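# Slide bearing ring down onto upright journal's shoulder

## Task

Pick up the bearing ring, fit it over the vertical journal, and lower it fully until it sits on the journal's shoulder. It must stay there after the robot lets go, and dropping the ring may count as a failure.

## Robot and tools

Robot: two Kinova Gen3 arms, left_arm and right_arm. Each has 7 revolute joints, a Robotiq 2F-85 two-finger gripper and a wrist camera. The joint order, used everywhere, is: waist (joint_1), shoulder (joint_2), upper arm roll (joint_3), elbow (joint_4), forearm roll (joint_5), wrist pitch (joint_6), wrist roll (joint_7). Stated ranges in radians: waist, upper arm roll, forearm roll and wrist roll -69.115 to 69.115; shoulder -2.250 to 2.250; elbow -2.580 to 2.580; wrist pitch -2.100 to 2.100. A real end may differ from these by up to 0.014.

Frames: the scene frame has its origin at table-top height, halfway between the two nominal bases. +z points up, +x points out over the table, and the left arm is on the +y side. Calibrated bases: left_arm at (+0.006, +0.362, 0) m with no rotation; right_arm at (-0.056, -0.432, 0) m, turned slightly about z (quat_wxyz 1, 0, 0, -0.018). Each gripper's end_effector_position (m) and end_effector_quat_wxyz are reported in that arm's own base frame and can be a few cm off. The fixed cameras and the table use the scene frame. The gripper frame's +z runs along the fingers and y is the opening direction. The reported point lies between the closed pads; closed fingertips reach about 19 mm past it.

The row: every command row has 18 numbers. The first nine are for left_arm: 7 absolute joint target angles in radians, then gripper position, then gripper speed. The last nine are the same for right_arm. Both arms are always included, even when only one moves. Gripper position runs from -1 to +1: +1 is fully open (85 mm), 0 is roughly 45 mm, -1 is shut. The mapping is not linear, so check position_measured_pct instead. Gripper speed also runs from -1 to +1, roughly 20, 85 and 150 mm/s at -1, 0 and +1. A faster close, or a requested position further inside the object, grips harder. To hold a gripper unchanged, resend the last position and speed. A 0 is a real command.

Tools:
- execute_actions(actions, cameras): actions is a list of actions. Each action is a table of 1 to 15 rows, and each row lasts one step of 1/30 s. A short table repeats its last row until all 15 steps are used. An empty list only returns the state and images.
- move(target, speed, blend, blocking, cameras): target is one 18-number row, or a list of up to 15 rows sharing a 10 s budget. All joints of both arms travel together to these absolute angles. speed is in rad/s for the joint with the most to travel: 0.01 to 2, default 0.5, given as one number or one per target. blend is in radians and rounds corners at intermediate targets. blocking=false returns after about 0.5 s while the move continues; a new move replaces a running one. Gripper numbers in later targets take effect only after everything comes to rest there. Moves do not avoid obstacles, and a target even a few mm past a firm contact presses very hard.
- wait(seconds 0 to 10): let time pass while the last commands are held.
- stop: brakes a running move. It needs some room to do so, and the fingers keep moving.
- zoom_image(camera, region): camera is one of cam_high, cam_low, cam_left_wrist, cam_right_wrist. region is [x0, y0, x1, y1] in pixels, at most 504x504, taken from that camera's latest image. All images are 896x504.
- clear_fault(arm): clears a torque fault that a result has already reported, for left_arm or right_arm.
- read_manual(section): returns licence texts only.
- finished_scene(scene): ends the current scene, numbered 1 or 2. This cannot be undone.

Drive limits: joint targets move at no more than 1.39 rad/s (first four joints) or 1.22 rad/s (last three). Each target is kept within 0.304 or 0.266 rad of the measured angle. Targets that would jump the hand more than 70 mm are scaled back, so large moves take several actions and may arrive late. If a joint target is more than 0.014 rad outside its range, the call is refused.

Result lines: Joint positions, Joint velocities (may read "within noise"), Joint targets (what is being driven now; resend these to hold still), Tool commands, end-effector pose, Joint torques (positive means toward larger angles), Flange force along the gripper's own axes (biased; includes the weight of anything held), and step readings. For the gripper: position_measured_pct is about 50 - 50 x the position number. object_status is 0 moving, 1 blocked while opening, 2 stopped on an object before its target (a firm hold, motor_current_ma near 1000), or 3 at the target or pads meeting. motor_current_ma is near 0 in free air. Wait up to 1.3 s before trusting a stop. A move adds a "move:" line: done, off_target, moving, held or fault, possibly with limits=held. Other lines include "joint sent to its limit", "joint command not followed" (the clearance check between arms acted), MOTOR HOT, and OVER-TEMPERATURE FAULT.

Things to avoid: dropping the ring, or releasing it while it still moves; anything leaving the table; slamming into things or pushing hard; squeezing hard on a part that still rests on the table; the two arms or grippers pressing on each other, which can end the scene. A torque fault (caused by impact, heavy load, or drifting more than 5 degrees off the planned path) stops the arm until clear_fault. Long holds or stretched poses heat the motors, and at 75 °C the arm sinks. Occasionally an outside nudge moves a loose object. Time spent thinking also passes in the simulation.

Each tool is called after ">>>" as name(argument=value, ...), one argument or row to a line, values as JSON.

## Session

>>> execute_actions(
  actions=[],
)

Scene clock: 0.00 s.
left_arm: end_effector_position=(+0.2142, -0.0322, +0.2625) position_measured_pct=0.0 object_status=3 motor_current_ma=0 end_effector_quat_wxyz=(+0.000, +0.892, +0.302, +0.336) | right_arm: end_effector_position=(+0.5027, -0.0444, +0.2002) position_measured_pct=0.0 object_status=3 motor_current_ma=0 end_effector_quat_wxyz=(+0.295, +0.667, -0.632, +0.262)
Joint positions: left_arm=[0.631 -0.468 0.208 2.549 -0.708 0.881 0.329] | right_arm=[-0.294 0.744 -0.161 1.441 0.816 1.477 2.455]
Joint velocities: within noise
Joint torques (N m): no reading
Motor temperatures (°C): left_arm=[33 31 23 30 30 32 47] | right_arm=[29 29 27 29 27 37 39]
Flange force (N): no reading
Joint targets: left_arm=[0.631 -0.468 0.208 2.549 -0.708 0.881 0.329] | right_arm=[-0.294 0.744 -0.161 1.441 0.816 1.477 2.455]
Tool commands: left_gripper/position=+1.0 left_gripper/speed=+1.0 right_gripper/position=+1.0 right_gripper/speed=+1.0
camera_calibration:
cam_left_wrist: T_world_to_cam=[[0.536429, -0.816888, 0.211984, -0.196891], [-0.580345, -0.539421, -0.610103, 0.320099], [0.612735, 0.204253, -0.763438, 0.224816], [0, 0, 0, 1]] pos_world=[0.153633, -0.034089, 0.408664]
cam_right_wrist: T_world_to_cam=[[-0.996258, -0.0179784, 0.0845417, 0.481085], [-0.0725376, 0.705777, -0.704711, 0.2649], [-0.046998, -0.708206, -0.70444, 0.28755], [0, 0, 0, 1]] pos_world=[0.512014, 0.0253334, 0.348568]

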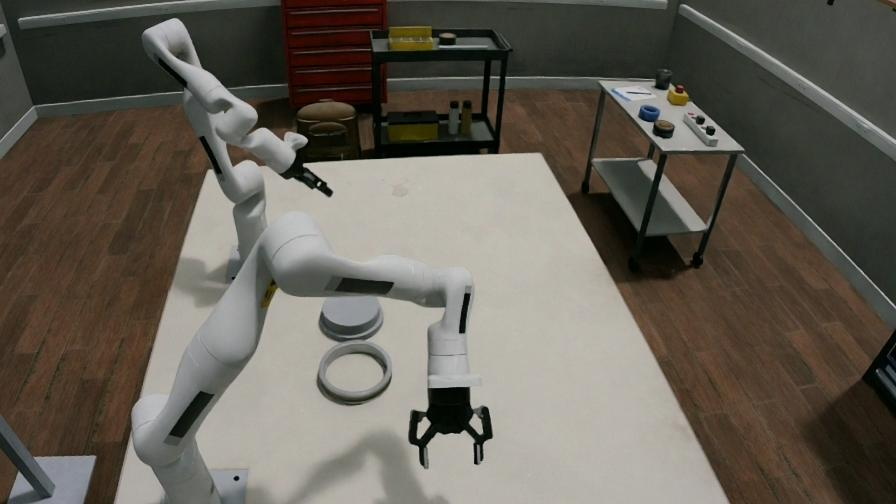

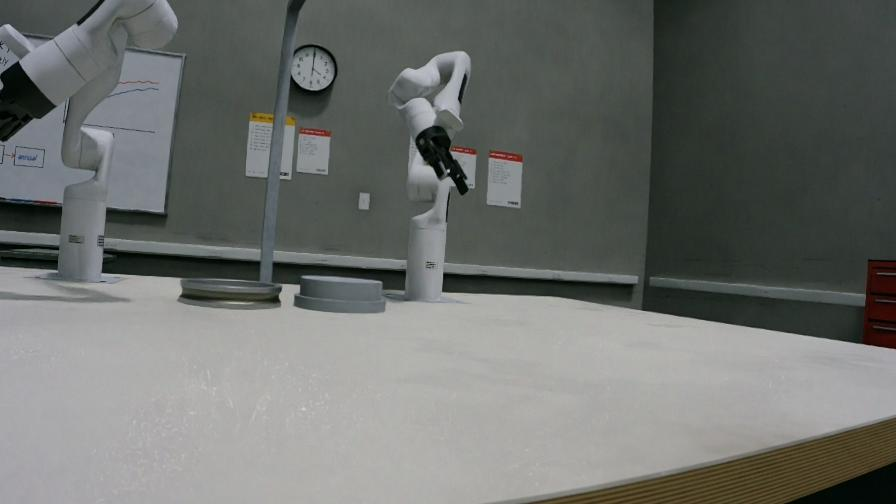

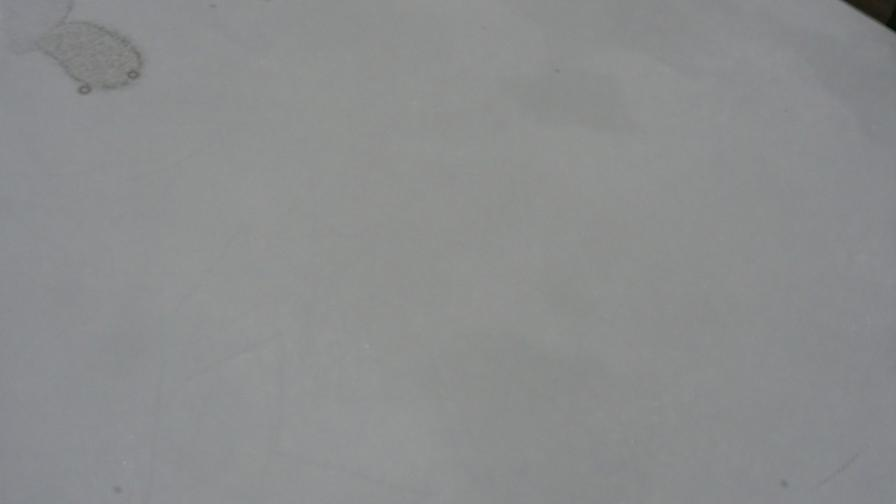

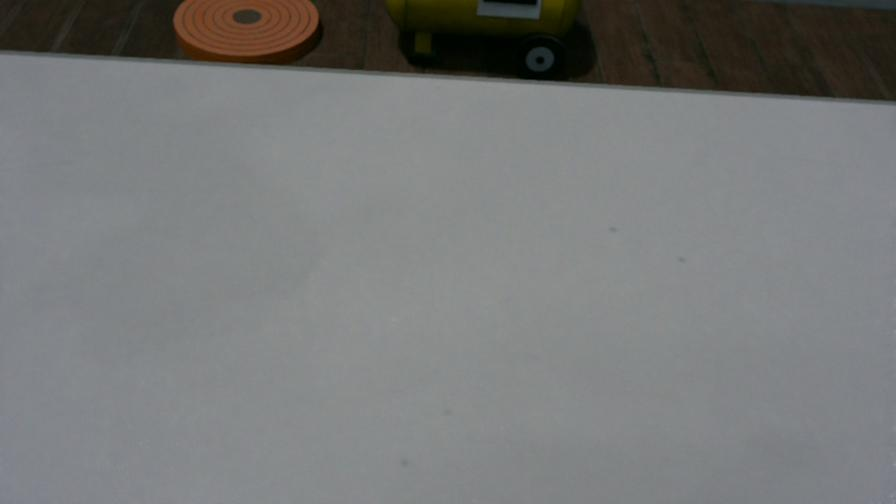

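>>> move(
  target=[
    [0,0,0,1.9,0,1.2416,-0.6,0,1,-0.7453,0.3858,0,1.232,0,1.5235,0.1947,-0.4,1],
  ],
  speed=0.8,
)

>>> move(
  target=[0,0,0,1.9,0,1.2416,-0.6,0,1,-0.9652,0.8536,0,0.3988,0,1.8892,-0.0252,-0.4,1],
  cameras=["cam_right_wrist"],
)

>>> zoom_image(
  camera="cam_right_wrist",
  region=[270, 30, 620, 390],
)

Scene clock: 6.67 s.
left_arm: end_effector_position=(+0.2975, -0.0249, +0.2926) position_measured_pct=49.8 object_status=3 motor_current_ma=0 end_effector_quat_wxyz=(+0.000, +0.884, +0.467, +0.000) | right_arm: end_effector_position=(+0.3640, +0.3021, +0.3486) position_measured_pct=69.7 object_status=3 motor_current_ma=0 end_effector_quat_wxyz=(+0.000, +0.310, +0.951, +0.000)
Joint positions: left_arm=[0 0 0 1.9 0 1.242 -0.6] | right_arm=[-0.745 0.386 0 1.232 0 1.524 0.195]
Joint velocities: within noise
Joint torques (N m): left_arm=[0.61 -8.12 -0.24 -8.66 -0.13 0.41 -0.12] | right_arm=[0.26 -18.51 1.32 -11.26 0.05 -0.09 0.02]
Motor temperatures (°C): left_arm=[33 31 23 30 30 32 47] | right_arm=[29 29 27 29 27 38 39]
Flange force (N): left_arm=[-0.5 -1.2 1.2] | right_arm=[1.8 -3.5 6.9]
Joint targets: left_arm=[0.000 0.000 0.000 1.900 0.000 1.242 -0.600] | right_arm=[-0.745 0.386 0.000 1.232 0.000 1.524 0.195]
move: done
camera_calibration:
cam_left_wrist: T_world_to_cam=[[0.827793, -0.560963, 0.00892562, -0.262862], [-0.560806, -0.827805, -0.0153281, 0.203737], [0.0159871, 0.00768291, -0.999843, 0.437075], [0, 0, 0, 1]] pos_world=[0.324864, 0.0178406, 0.442475]
cam_right_wrist: T_world_to_cam=[[0.580578, 0.813909, 0.0219561, -0.466915], [0.813546, -0.580982, 0.0245471, -0.0731524], [0.0327352, 0.00361076, -0.999458, 0.489742], [0, 0, 0, 1]] pos_world=[0.314562, 0.335758, 0.501524]

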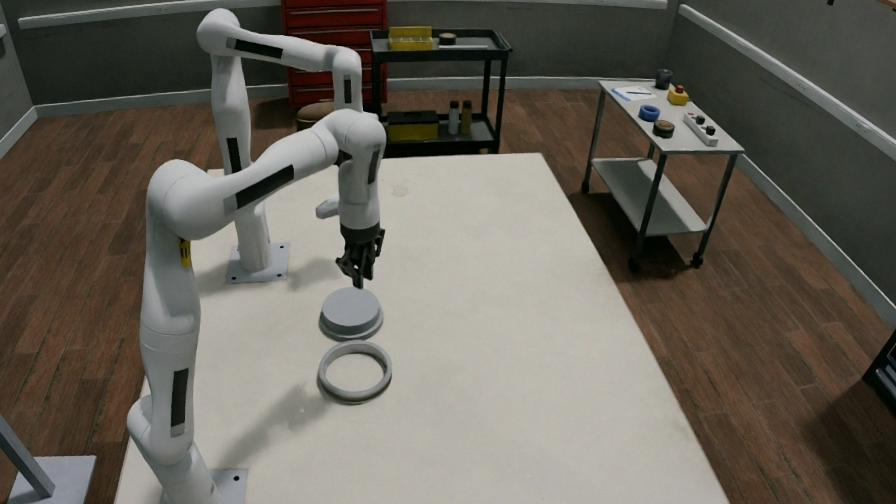

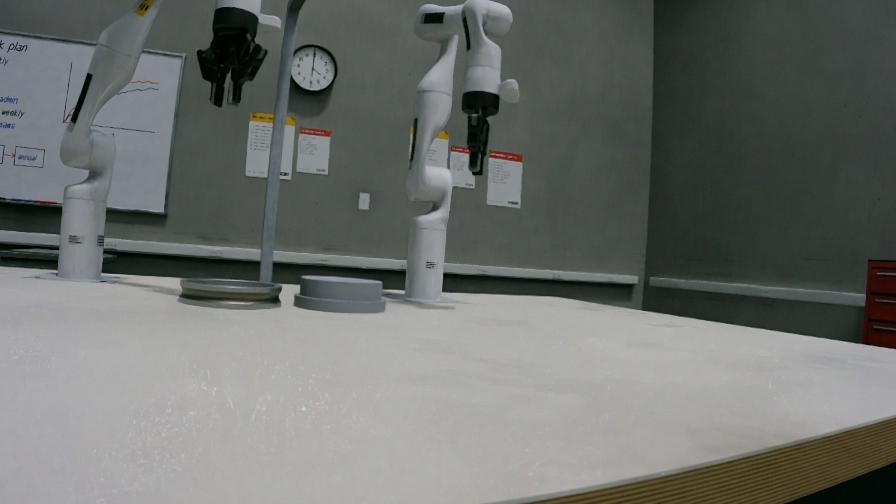

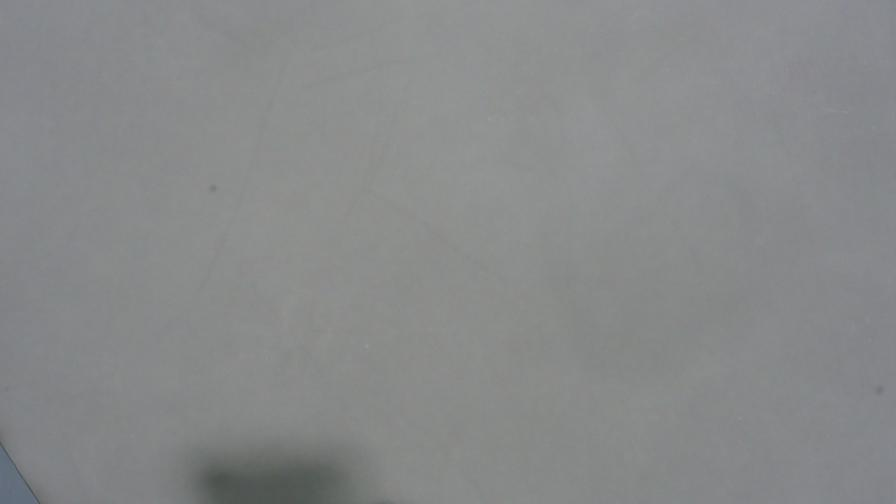

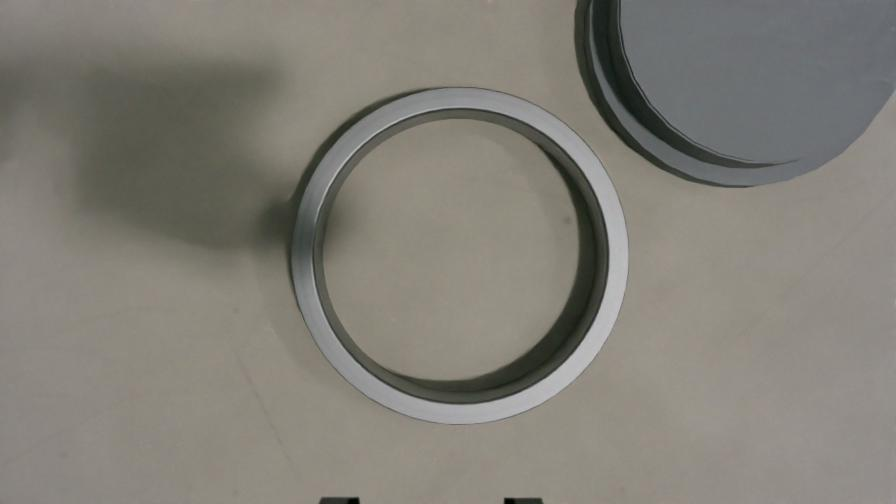

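Scene clock: 8.73 s.
left_arm: end_effector_position=(+0.2975, -0.0249, +0.2926) position_measured_pct=49.8 object_status=3 motor_current_ma=0 end_effector_quat_wxyz=(+0.000, +0.884, +0.467, +0.000) | right_arm: end_effector_position=(+0.3709, +0.4920, +0.3485) position_measured_pct=69.7 object_status=3 motor_current_ma=0 end_effector_quat_wxyz=(+0.000, +0.310, +0.951, +0.000)
Joint positions: left_arm=[0 0 0 1.9 0 1.242 -0.6] | right_arm=[-0.965 0.854 0 0.399 0 1.889 -0.025]
Joint velocities: within noise
Joint torques (N m): left_arm=[0.71 -8.1 -0.29 -8.69 -0.13 0.38 -0.12] | right_arm=[0.32 -25.95 1.48 -10.79 0 -0.07 0.02]
Motor temperatures (°C): left_arm=[33 31 23 30 30 32 47] | right_arm=[29 29 27 29 27 38 39]
Flange force (N): left_arm=[-0.5 -1.3 1.2] | right_arm=no reading
Joint targets: left_arm=[0.000 0.000 0.000 1.900 0.000 1.242 -0.600] | right_arm=[-0.965 0.854 0.000 0.399 0.000 1.889 -0.025]
move: done
camera_calibration:
cam_right_wrist: T_world_to_cam=[[0.580585, 0.813911, 0.0216772, -0.625346], [0.813549, -0.58098, 0.0245006, 0.031586], [0.0325353, 0.00341078, -0.999465, 0.488905], [0, 0, 0, 1]] pos_world=[0.321463, 0.525659, 0.501425]
Images, in order (width x height): cam_right_wrist 896x504.

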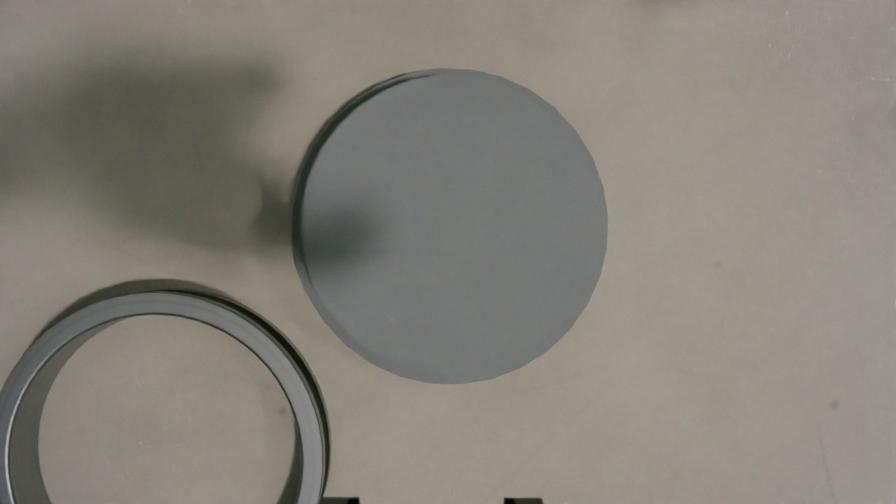

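Scaled by 1.400 from the camera's 896x504 image, which has a finer 1280x720 frame.

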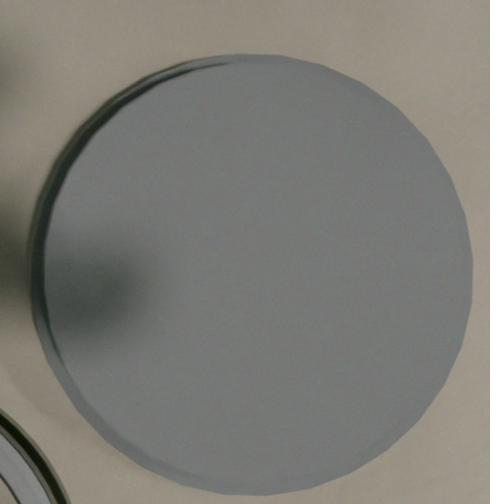

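>>> move(
  target=[
    [0,0,0,1.9,0,1.2416,-1.0,-0.4,1,-0.8374,0.3955,0,1.9146,0,0.8315,0.1026,-0.4,1],
    [0.8325,0.3,0,1.7,0,1.1416,-1.4051,-0.4,1,-0.8374,0.3955,0,1.9146,0,0.8315,0.1026,-0.4,1],
    [0.8325,0.6196,0,1.508,0,1.014,-1.4051,-0.4,1,-0.8374,0.3955,0,1.9146,0,0.8315,0.1026,-0.4,1],
  ],
  speed=0.6,
)

Scene clock: 16.57 s.
left_arm: end_effector_position=(+0.3257, -0.3948, +0.1500) position_measured_pct=69.7 object_status=3 motor_current_ma=0 end_effector_quat_wxyz=(+0.000, +0.945, -0.327, +0.000) | right_arm: end_effector_position=(+0.2825, +0.2764, +0.1500) position_measured_pct=69.7 object_status=3 motor_current_ma=0 end_effector_quat_wxyz=(+0.000, +0.310, +0.951, +0.000)
Joint positions: left_arm=[0.832 0.62 0 1.508 0 1.014 -1.405] | right_arm=[-0.837 0.396 0 1.915 0 0.832 0.103]
Joint velocities: within noise
Joint torques (N m): left_arm=[0.69 -19.35 0.02 -7.83 -0.09 0.39 -0.07] | right_arm=[0.31 -16.29 1.37 -8.8 0.09 -0.08 0.04]
Motor temperatures (°C): left_arm=[33 31 23 30 30 32 47] | right_arm=[29 30 27 29 27 37 39]
Flange force (N): left_arm=[-1.3 -1.4 1.0] | right_arm=[1.6 -3.2 6.0]
Joint targets: left_arm=[0.832 0.620 0.000 1.508 0.000 1.014 -1.405] | right_arm=[-0.837 0.396 0.000 1.915 0.000 0.832 0.103]
move: done
camera_calibration:
cam_left_wrist: T_world_to_cam=[[-0.614918, -0.788542, 0.00886554, -0.11244], [-0.788563, 0.614762, -0.0153525, 0.554799], [0.00665587, -0.0164316, -0.999843, 0.290307], [0, 0, 0, 1]] pos_world=[0.36642, -0.424963, 0.299775]
cam_right_wrist: T_world_to_cam=[[0.580587, 0.813911, 0.0216191, -0.394084], [0.813552, -0.58098, 0.0244193, -0.0168453], [0.0324354, 0.00341078, -0.999468, 0.294151], [0, 0, 0, 1]] pos_world=[0.232964, 0.309959, 0.302925]

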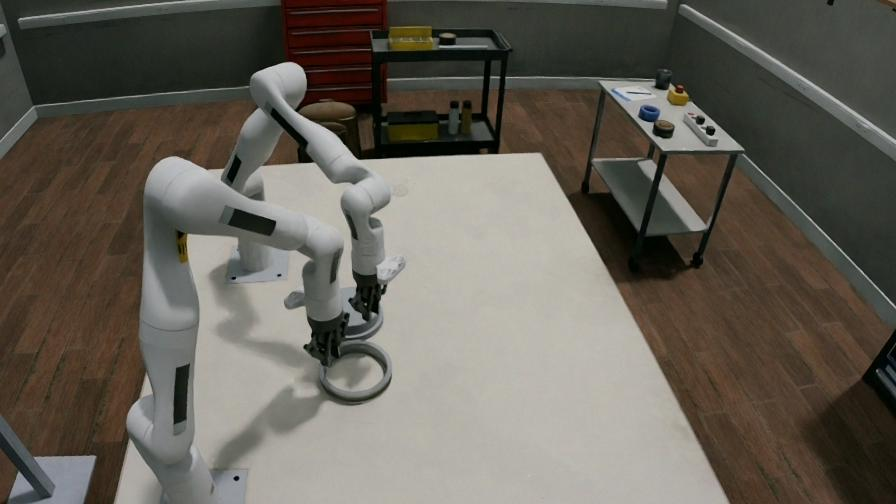

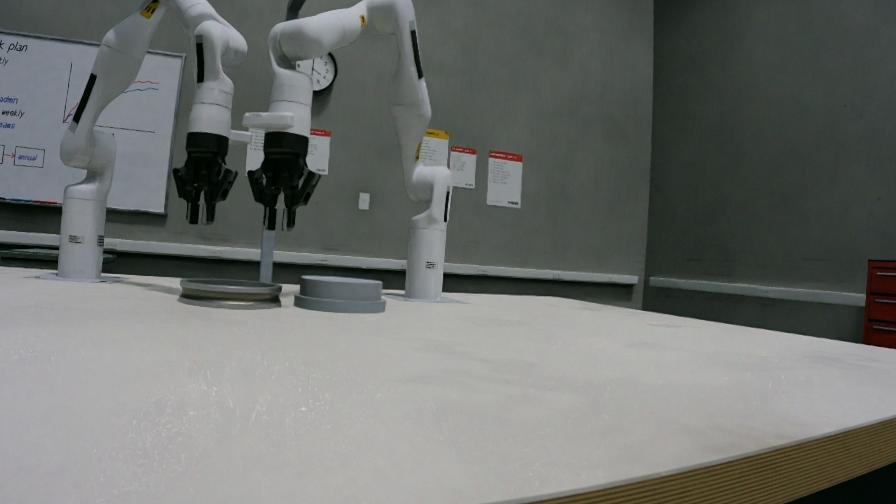

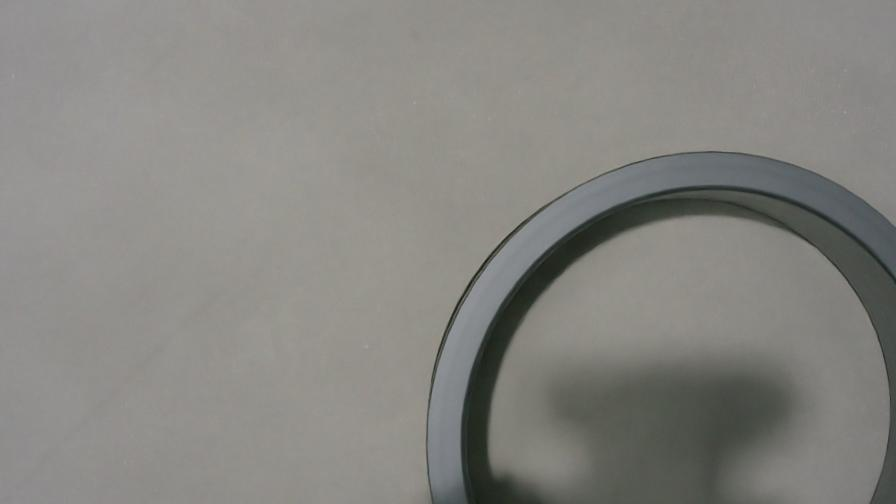

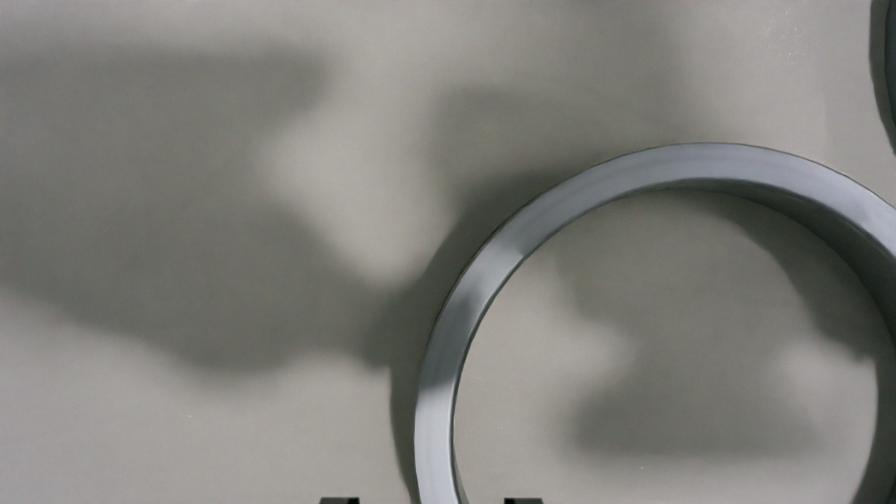

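>>> move(
  target=[
    [0.8325,0.7712,0,1.6048,0,0.7656,-1.4051,-0.4,1,-0.8374,0.6019,0,2.0201,0,0.5196,0.1026,-0.4,1],
    [0.8325,0.7712,0,1.6048,0,0.7656,-1.4051,-0.4,-1,-0.8374,0.6019,0,2.0201,0,0.5196,0.1026,-0.95,-1],
  ],
  speed=0.12,
  cameras=["cam_low"],
)

>>> zoom_image(
  camera="cam_low",
  region=[150, 200, 300, 320],
)

Scene clock: 21.53 s.
left_arm: end_effector_position=(+0.3256, -0.3947, +0.0486) position_measured_pct=69.7 object_status=3 motor_current_ma=0 end_effector_quat_wxyz=(+0.000, +0.945, -0.327, +0.000) | right_arm: end_effector_position=(+0.2824, +0.2763, +0.0474) position_measured_pct=88.7 object_status=0 motor_current_ma=1000 end_effector_quat_wxyz=(+0.000, +0.310, +0.951, +0.000)
Joint positions: left_arm=[0.832 0.771 0 1.605 0 0.766 -1.405] | right_arm=[-0.837 0.602 0 2.02 0 0.52 0.103]
Joint velocities: within noise
Joint torques (N m): left_arm=[0.66 -20.15 0.11 -6.29 -0.09 0.38 -0.13] | right_arm=[-0.05 -15.14 1.1 -9.05 0.01 -2.26 0.04]
Motor temperatures (°C): left_arm=[33 31 23 30 30 32 47] | right_arm=[29 30 27 29 27 37 39]
Flange force (N): left_arm=[-1.1 -1.4 0.3] | right_arm=[1.7 -11.6 -5.5]
Joint targets: left_arm=[0.832 0.771 0.000 1.605 0.000 0.766 -1.405] | right_arm=[-0.837 0.602 0.000 2.020 0.000 0.520 0.103]
move: done
Images, in order (width x height): cam_low 896x504.

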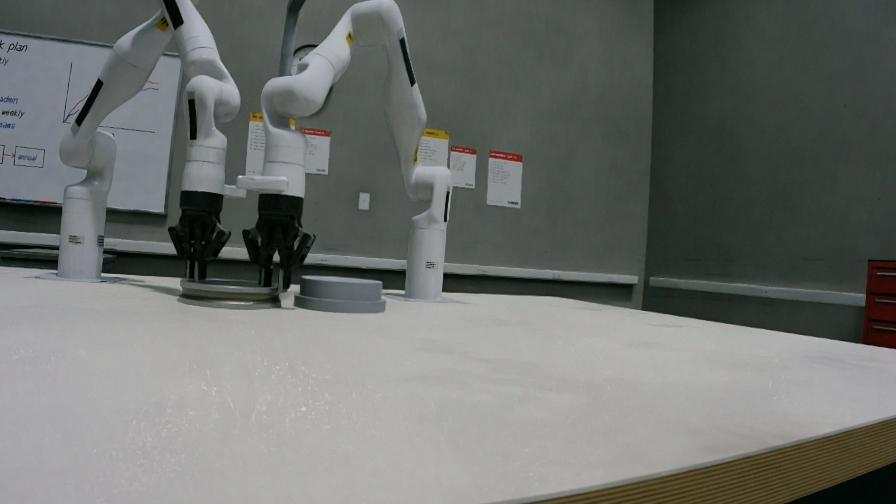

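Scaled by 3.360.

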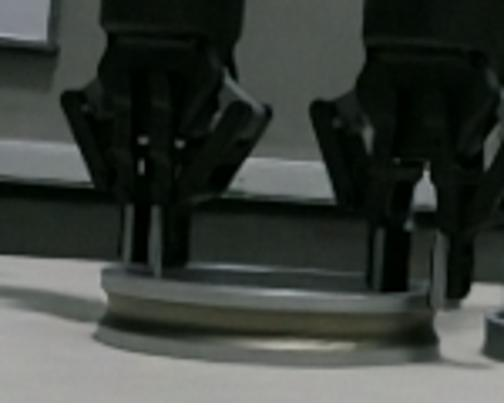

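>>> move(
  target=[0.8325,0.7712,0,1.6048,0,0.7656,-1.4051,-0.95,-1,-0.8374,0.6019,0,2.0201,0,0.5196,0.1026,-0.95,-1],
  cameras=[],
)

>>> move(
  target=[
    [0.8325,0.7177,0,1.5821,0,0.8418,-1.4051,-0.95,-1,-0.8374,0.53,0,1.9955,0,0.6161,0.1026,-0.95,-1],
    [0.8325,0.6689,0,1.5515,0,0.9212,-1.4051,-0.95,-1,-0.8374,0.4639,0,1.9627,0,0.715,0.1026,-0.95,-1],
  ],
  speed=0.08,
  cameras=["cam_low"],
)

>>> zoom_image(
  camera="cam_low",
  region=[150, 200, 300, 320],
)

Scene clock: 27.27 s.
left_arm: end_effector_position=(+0.3256, -0.3948, +0.0486) position_measured_pct=88.7 object_status=0 motor_current_ma=1000 end_effector_quat_wxyz=(+0.000, +0.945, -0.327, +0.000) | right_arm: end_effector_position=(+0.2824, +0.2763, +0.0475) position_measured_pct=88.7 object_status=2 motor_current_ma=1000 end_effector_quat_wxyz=(+0.000, +0.310, +0.951, +0.000)
Joint positions: left_arm=[0.833 0.771 0 1.605 0 0.766 -1.405] | right_arm=[-0.837 0.602 0 2.02 0 0.52 0.103]
Joint velocities: within noise
Joint torques (N m): left_arm=[-3.96 -17.01 -5.2 -3.15 -2.89 1.61 -0.76] | right_arm=[2.46 -17.52 3.66 -0.94 0.82 3.25 0.06]
Motor temperatures (°C): left_arm=[33 31 23 30 30 32 47] | right_arm=[29 30 27 29 27 37 39]
Flange force (N): left_arm=[1.3 9.7 -4.0] | right_arm=[5.0 7.8 11.0]
Joint targets: left_arm=[0.833 0.771 0.000 1.605 0.000 0.766 -1.405] | right_arm=[-0.837 0.602 0.000 2.020 0.000 0.520 0.103]
move: done
No camera images: "cameras" was empty.

Scene clock: 30.00 s.
left_arm: end_effector_position=(+0.3257, -0.3949, +0.1134) position_measured_pct=88.7 object_status=2 motor_current_ma=1000 end_effector_quat_wxyz=(+0.000, +0.945, -0.327, +0.000) | right_arm: end_effector_position=(+0.2825, +0.2763, +0.1124) position_measured_pct=88.7 object_status=2 motor_current_ma=1000 end_effector_quat_wxyz=(+0.000, +0.310, +0.951, +0.000)
Joint positions: left_arm=[0.832 0.669 0 1.551 0 0.921 -1.405] | right_arm=[-0.837 0.464 0 1.963 0 0.715 0.103]
Joint velocities: within noise
Joint torques (N m): left_arm=[-4.33 -21.88 -5.26 -5.91 -3.33 2.21 -0.73] | right_arm=[2.56 -17.58 3.53 -2.63 1.18 3.72 0.11]
Motor temperatures (°C): left_arm=[33 31 23 30 30 32 47] | right_arm=[29 30 27 29 27 38 39]
Flange force (N): left_arm=[2.9 10.8 7.1] | right_arm=[5.3 9.7 12.9]
Joint targets: left_arm=[0.832 0.669 0.000 1.551 0.000 0.921 -1.405] | right_arm=[-0.837 0.464 0.000 1.963 0.000 0.715 0.103]
move: done
Images, in order (width x height): cam_low 896x504.

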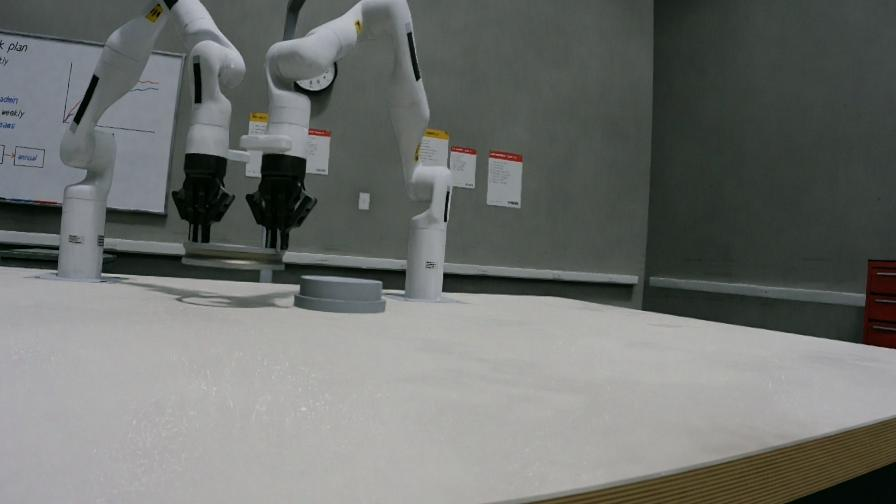

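Scaled by 3.360.

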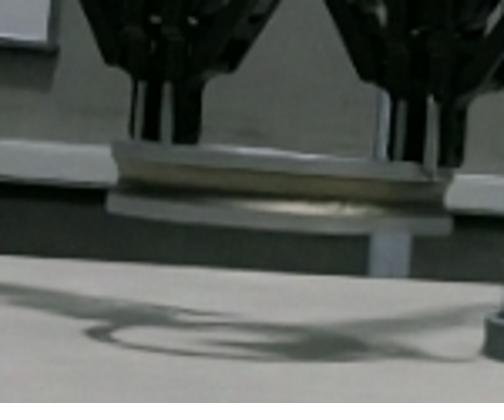

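>>> move(
  target=[
    [0.7796,0.6137,0,1.6634,0,0.8645,-1.458,-0.95,-1,-0.9021,0.509,0,1.8754,0,0.7572,0.0379,-0.95,-1],
    [0.7202,0.5635,0,1.7637,0,0.8144,-1.5174,-0.95,-1,-0.9588,0.5578,0,1.7795,0,0.8043,-0.0188,-0.95,-1],
    [0.6534,0.517,0,1.8554,0,0.7692,-1.5842,-0.95,-1,-1.0083,0.6105,0,1.6742,0,0.8569,-0.0683,-0.95,-1],
    [0.5784,0.4751,0,1.9368,0,0.7297,-1.6592,-0.95,-1,-1.052,0.6673,0,1.5587,0,0.9156,-0.112,-0.95,-1],
    [0.4944,0.437,0,2.0086,0,0.696,-1.7432,-0.95,-1,-1.0904,0.7293,0,1.4315,0,0.9808,-0.1504,-0.95,-1],
  ],
  speed=0.12,
)

>>> zoom_image(
  camera="cam_low",
  region=[285, 245, 405, 320],
)

>>> zoom_image(
  camera="cam_high",
  region=[300, 260, 400, 350],
)

Scene clock: 35.93 s.
left_arm: end_effector_position=(+0.3224, -0.2020, +0.1135) position_measured_pct=88.7 object_status=2 motor_current_ma=1000 end_effector_quat_wxyz=(+0.000, +0.945, -0.327, +0.000) | right_arm: end_effector_position=(+0.2723, +0.4688, +0.1123) position_measured_pct=88.7 object_status=2 motor_current_ma=1000 end_effector_quat_wxyz=(+0.000, +0.310, +0.951, +0.000)
Joint positions: left_arm=[0.494 0.437 0 2.009 0 0.696 -1.743] | right_arm=[-1.09 0.729 0 1.432 0 0.981 -0.15]
Joint velocities: within noise
Joint torques (N m): left_arm=[-6.87 -17.05 -8.62 -7.85 -4.78 0.08 -0.66] | right_arm=[0.44 -22.57 1.29 -0.09 -0.04 6.89 0.16]
Motor temperatures (°C): left_arm=[34 31 23 30 30 32 47] | right_arm=[29 30 27 29 27 38 39]
Flange force (N): left_arm=[1.3 19.9 7.9] | right_arm=[3.0 18.7 10.9]
Joint targets: left_arm=[0.494 0.437 0.000 2.009 0.000 0.696 -1.743] | right_arm=[-1.090 0.729 0.000 1.431 0.000 0.981 -0.150]
move: done
camera_calibration:
cam_left_wrist: T_world_to_cam=[[-0.615028, -0.788455, 0.00892442, 0.0379296], [-0.788478, 0.614873, -0.015275, 0.433086], [0.00655625, -0.0164313, -0.999844, 0.257139], [0, 0, 0, 1]] pos_world=[0.363121, -0.232162, 0.263376]
cam_right_wrist: T_world_to_cam=[[0.580537, 0.813945, 0.0216766, -0.544103], [0.813584, -0.580931, 0.0245011, 0.104078], [0.0325351, 0.00341191, -0.999465, 0.256118], [0, 0, 0, 1]] pos_world=[0.222863, 0.502459, 0.265225]

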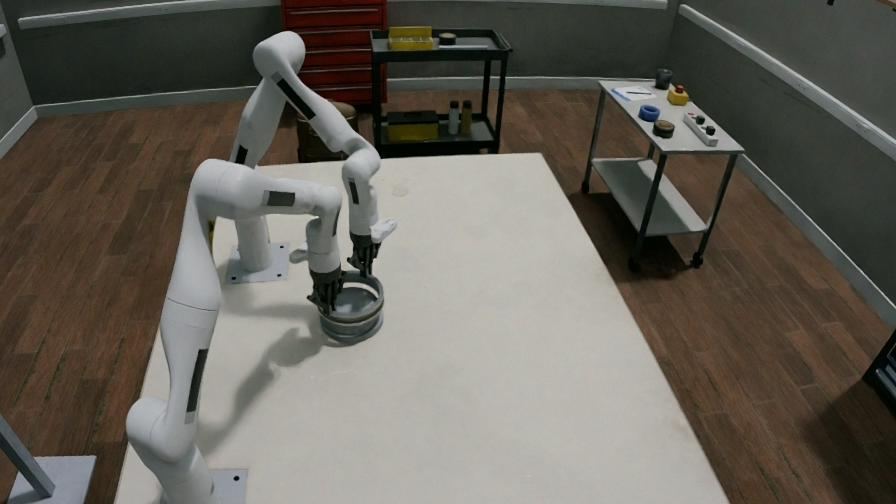

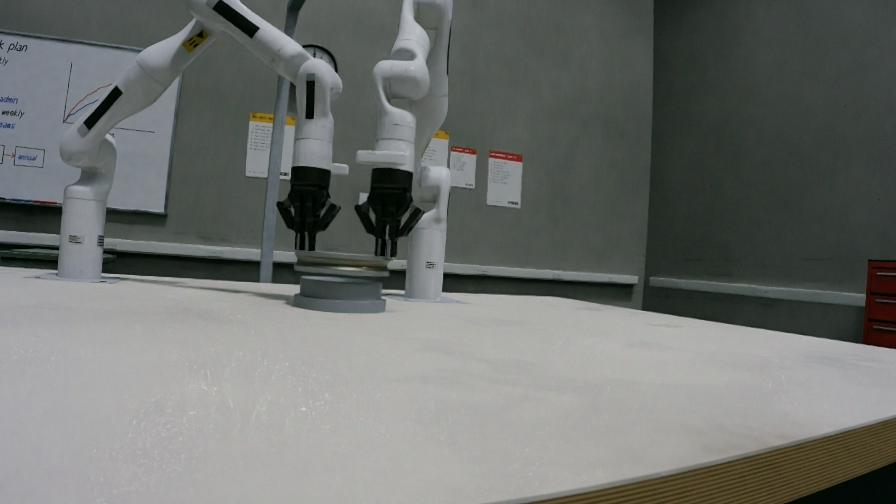

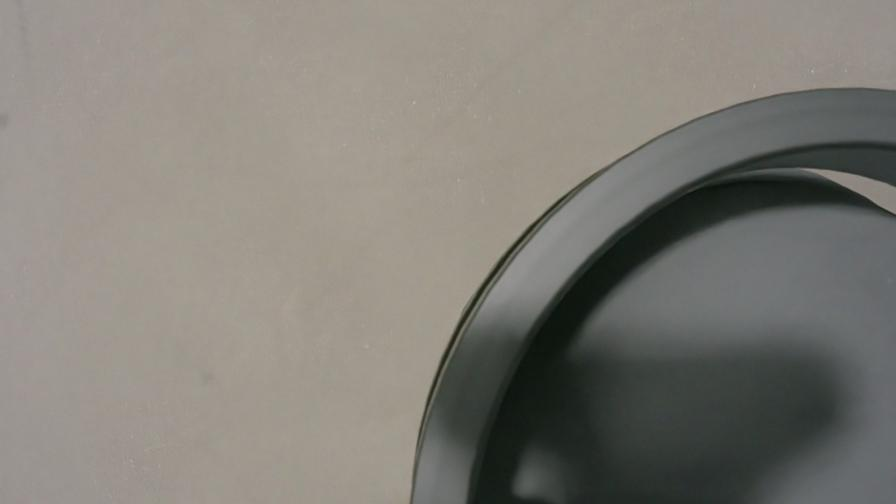

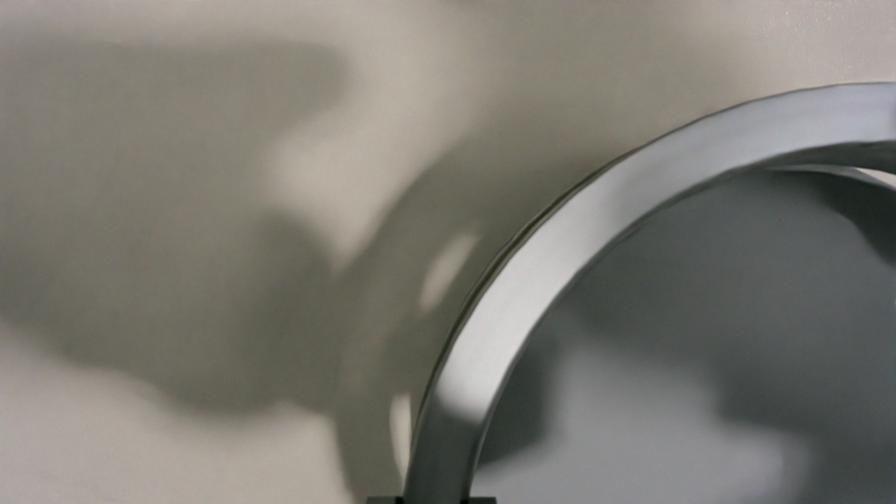

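Scaled by 4.200.

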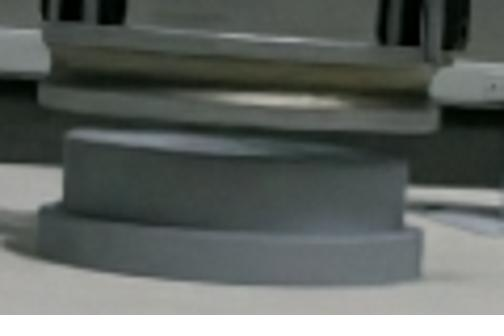

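Scaled by 5.040.

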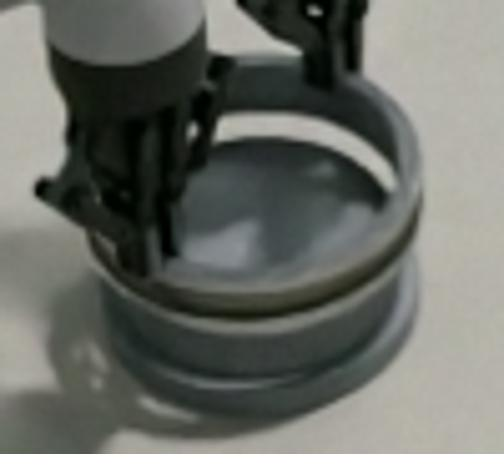

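>>> move(
  target=[0.4944,0.4627,0,2.0228,0,0.6561,-1.7432,-0.95,-1,-1.0904,0.7463,0,1.4443,0,0.951,-0.1504,-0.95,-1],
  speed=0.05,
  cameras=["cam_left_wrist","cam_right_wrist"],
)

>>> move(
  target=[0.4944,0.4702,0,2.0263,0,0.6451,-1.7432,-0.95,-1,-1.0904,0.7512,0,1.4475,0,0.9429,-0.1504,-0.95,-1],
  speed=0.02,
  cameras=["cam_low"],
)

>>> zoom_image(
  camera="cam_low",
  region=[285, 245, 405, 320],
)

Scene clock: 39.17 s.
left_arm: end_effector_position=(+0.3223, -0.2020, +0.1009) position_measured_pct=88.7 object_status=2 motor_current_ma=1000 end_effector_quat_wxyz=(+0.000, +0.945, -0.327, +0.000) | right_arm: end_effector_position=(+0.2723, +0.4688, +0.0998) position_measured_pct=88.7 object_status=2 motor_current_ma=1000 end_effector_quat_wxyz=(+0.000, +0.310, +0.951, +0.000)
Joint positions: left_arm=[0.494 0.463 0 2.023 0 0.656 -1.743] | right_arm=[-1.09 0.746 0 1.444 0 0.951 -0.15]
Joint velocities: within noise
Joint torques (N m): left_arm=[-7.15 -17.2 -9 -7.51 -4.73 -0.01 -0.67] | right_arm=[0.35 -22.33 1.3 0.7 -0.02 7.12 0.18]
Motor temperatures (°C): left_arm=[34 31 23 30 30 32 47] | right_arm=[29 30 27 29 27 38 39]
Flange force (N): left_arm=[1.5 20.6 7.5] | right_arm=[3.0 19.8 10.8]
Joint targets: left_arm=[0.494 0.463 0.000 2.023 0.000 0.656 -1.743] | right_arm=[-1.090 0.746 0.000 1.444 0.000 0.951 -0.150]
move: done
camera_calibration:
cam_left_wrist: T_world_to_cam=[[-0.615028, -0.788455, 0.00892442, 0.0380421], [-0.788478, 0.614873, -0.015275, 0.432894], [0.00655625, -0.0164313, -0.999844, 0.244541], [0, 0, 0, 1]] pos_world=[0.363121, -0.232162, 0.250776]
cam_right_wrist: T_world_to_cam=[[0.580474, 0.813992, 0.0216176, -0.543746], [0.813633, -0.580866, 0.0244204, 0.104302], [0.0324349, 0.00341344, -0.999468, 0.243648], [0, 0, 0, 1]] pos_world=[0.222864, 0.502358, 0.252725]
Images, in order (width x height): cam_left_wrist 896x504, cam_right_wrist 896x504.

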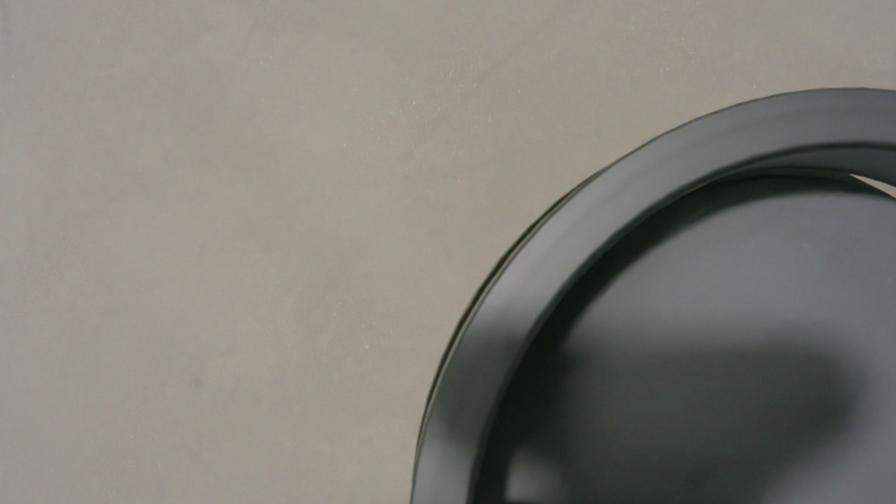

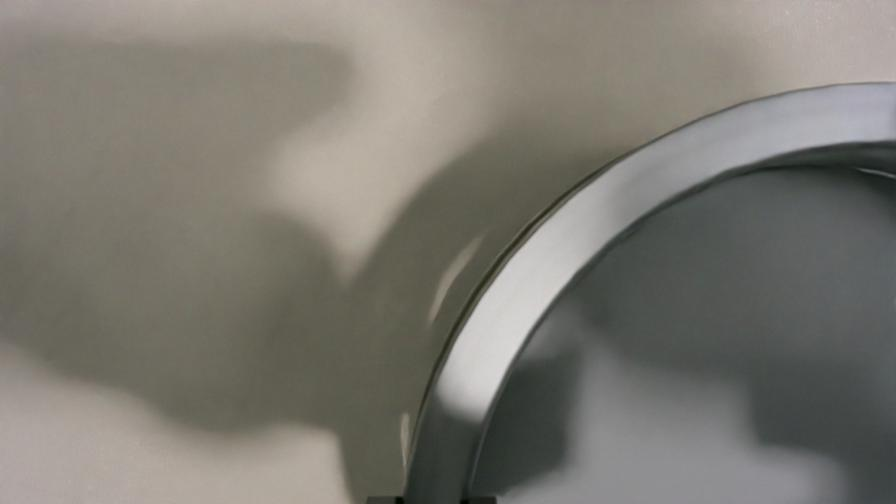

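Scene clock: 39.93 s.
left_arm: end_effector_position=(+0.3224, -0.2020, +0.0974) position_measured_pct=88.7 object_status=2 motor_current_ma=1000 end_effector_quat_wxyz=(+0.000, +0.945, -0.327, +0.000) | right_arm: end_effector_position=(+0.2723, +0.4688, +0.0964) position_measured_pct=88.7 object_status=2 motor_current_ma=1000 end_effector_quat_wxyz=(+0.000, +0.310, +0.951, +0.000)
Joint positions: left_arm=[0.494 0.47 0 2.026 0 0.645 -1.743] | right_arm=[-1.09 0.751 0 1.448 0 0.943 -0.15]
Joint velocities: within noise
Joint torques (N m): left_arm=[-6.93 -16.85 -8.74 -7.4 -4.55 -0.13 -0.68] | right_arm=[0.49 -22.22 1.45 0.73 0.07 7.08 0.18]
Motor temperatures (°C): left_arm=[34 31 23 30 30 32 47] | right_arm=[29 30 27 29 27 38 39]
Flange force (N): left_arm=[1.0 20.1 6.2] | right_arm=[3.2 19.4 10.7]
Joint targets: left_arm=[0.494 0.470 0.000 2.026 0.000 0.645 -1.743] | right_arm=[-1.090 0.751 0.000 1.448 0.000 0.943 -0.150]
move: done
Images, in order (width x height): cam_low 896x504.

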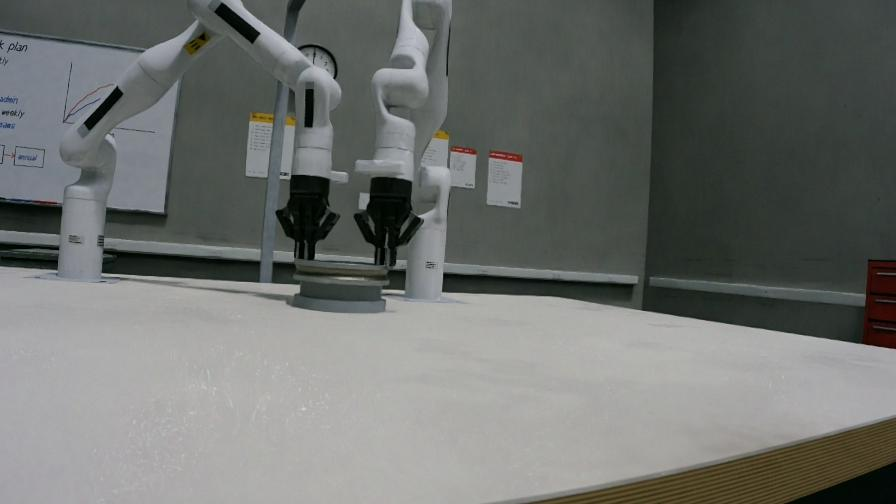

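Scaled by 4.200.

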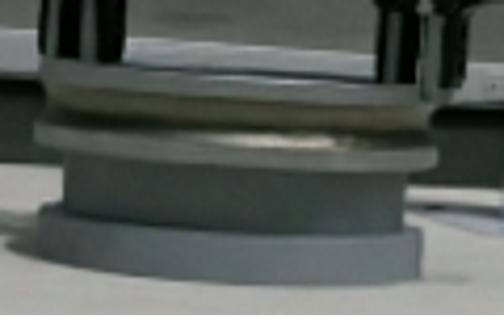

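>>> move(
  target=[0.4944,0.4744,0,2.0283,0,0.6388,-1.7432,-0.95,-1,-1.0904,0.754,0,1.4494,0,0.9383,-0.1504,-0.95,-1],
  speed=0.02,
  cameras=["cam_left_wrist","cam_right_wrist"],
)

Scene clock: 41.03 s.
left_arm: end_effector_position=(+0.3224, -0.2020, +0.0955) position_measured_pct=88.7 object_status=2 motor_current_ma=1000 end_effector_quat_wxyz=(+0.000, +0.945, -0.327, +0.000) | right_arm: end_effector_position=(+0.2723, +0.4688, +0.0944) position_measured_pct=88.7 object_status=2 motor_current_ma=1000 end_effector_quat_wxyz=(+0.000, +0.310, +0.951, +0.000)
Joint positions: left_arm=[0.494 0.474 0 2.028 0 0.639 -1.743] | right_arm=[-1.09 0.754 0 1.449 0 0.938 -0.15]
Joint velocities: within noise
Joint torques (N m): left_arm=[-5.39 -16.34 -7.06 -7.54 -3.73 -0.44 -0.67] | right_arm=[0.97 -22.13 1.86 2.2 0.28 8.07 0.22]
Motor temperatures (°C): left_arm=[34 32 23 30 30 32 47] | right_arm=[29 30 27 29 27 38 39]
Flange force (N): left_arm=[-0.7 16.1 4.3] | right_arm=[4.5 22.8 11.6]
Joint targets: left_arm=[0.494 0.474 0.000 2.028 0.000 0.639 -1.743] | right_arm=[-1.090 0.754 0.000 1.449 0.000 0.938 -0.150]
move: done
camera_calibration:
cam_left_wrist: T_world_to_cam=[[-0.615028, -0.788456, 0.00880141, 0.0381825], [-0.788476, 0.614872, -0.0154327, 0.432926], [0.00675624, -0.0164312, -0.999842, 0.238967], [0, 0, 0, 1]] pos_world=[0.36322, -0.232162, 0.245275]
cam_right_wrist: T_world_to_cam=[[0.580475, 0.813993, 0.0215362, -0.54361], [0.813632, -0.580865, 0.0244784, 0.104419], [0.0324349, 0.00331346, -0.999468, 0.238301], [0, 0, 0, 1]] pos_world=[0.222864, 0.502359, 0.247325]
Images, in order (width x height): cam_left_wrist 896x504, cam_right_wrist 896x504.

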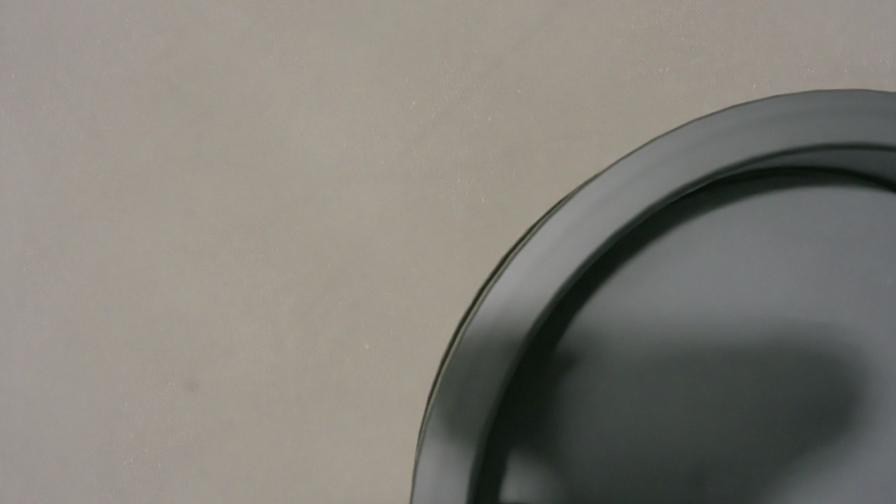

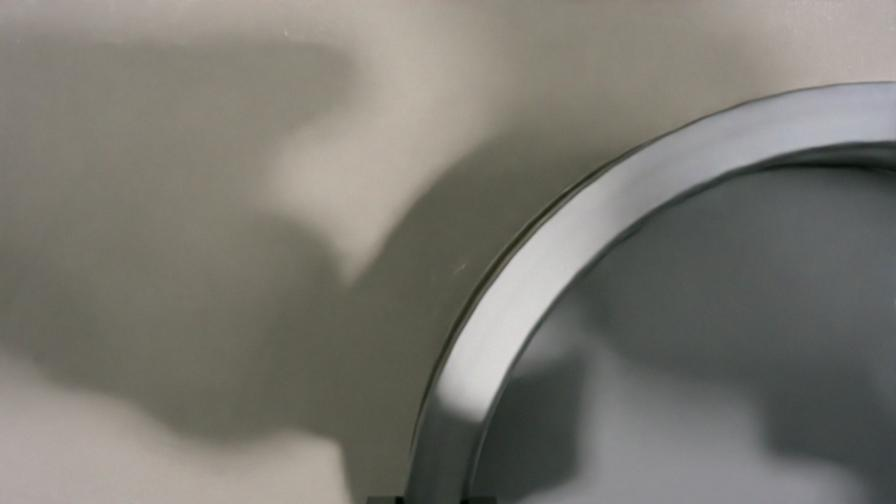

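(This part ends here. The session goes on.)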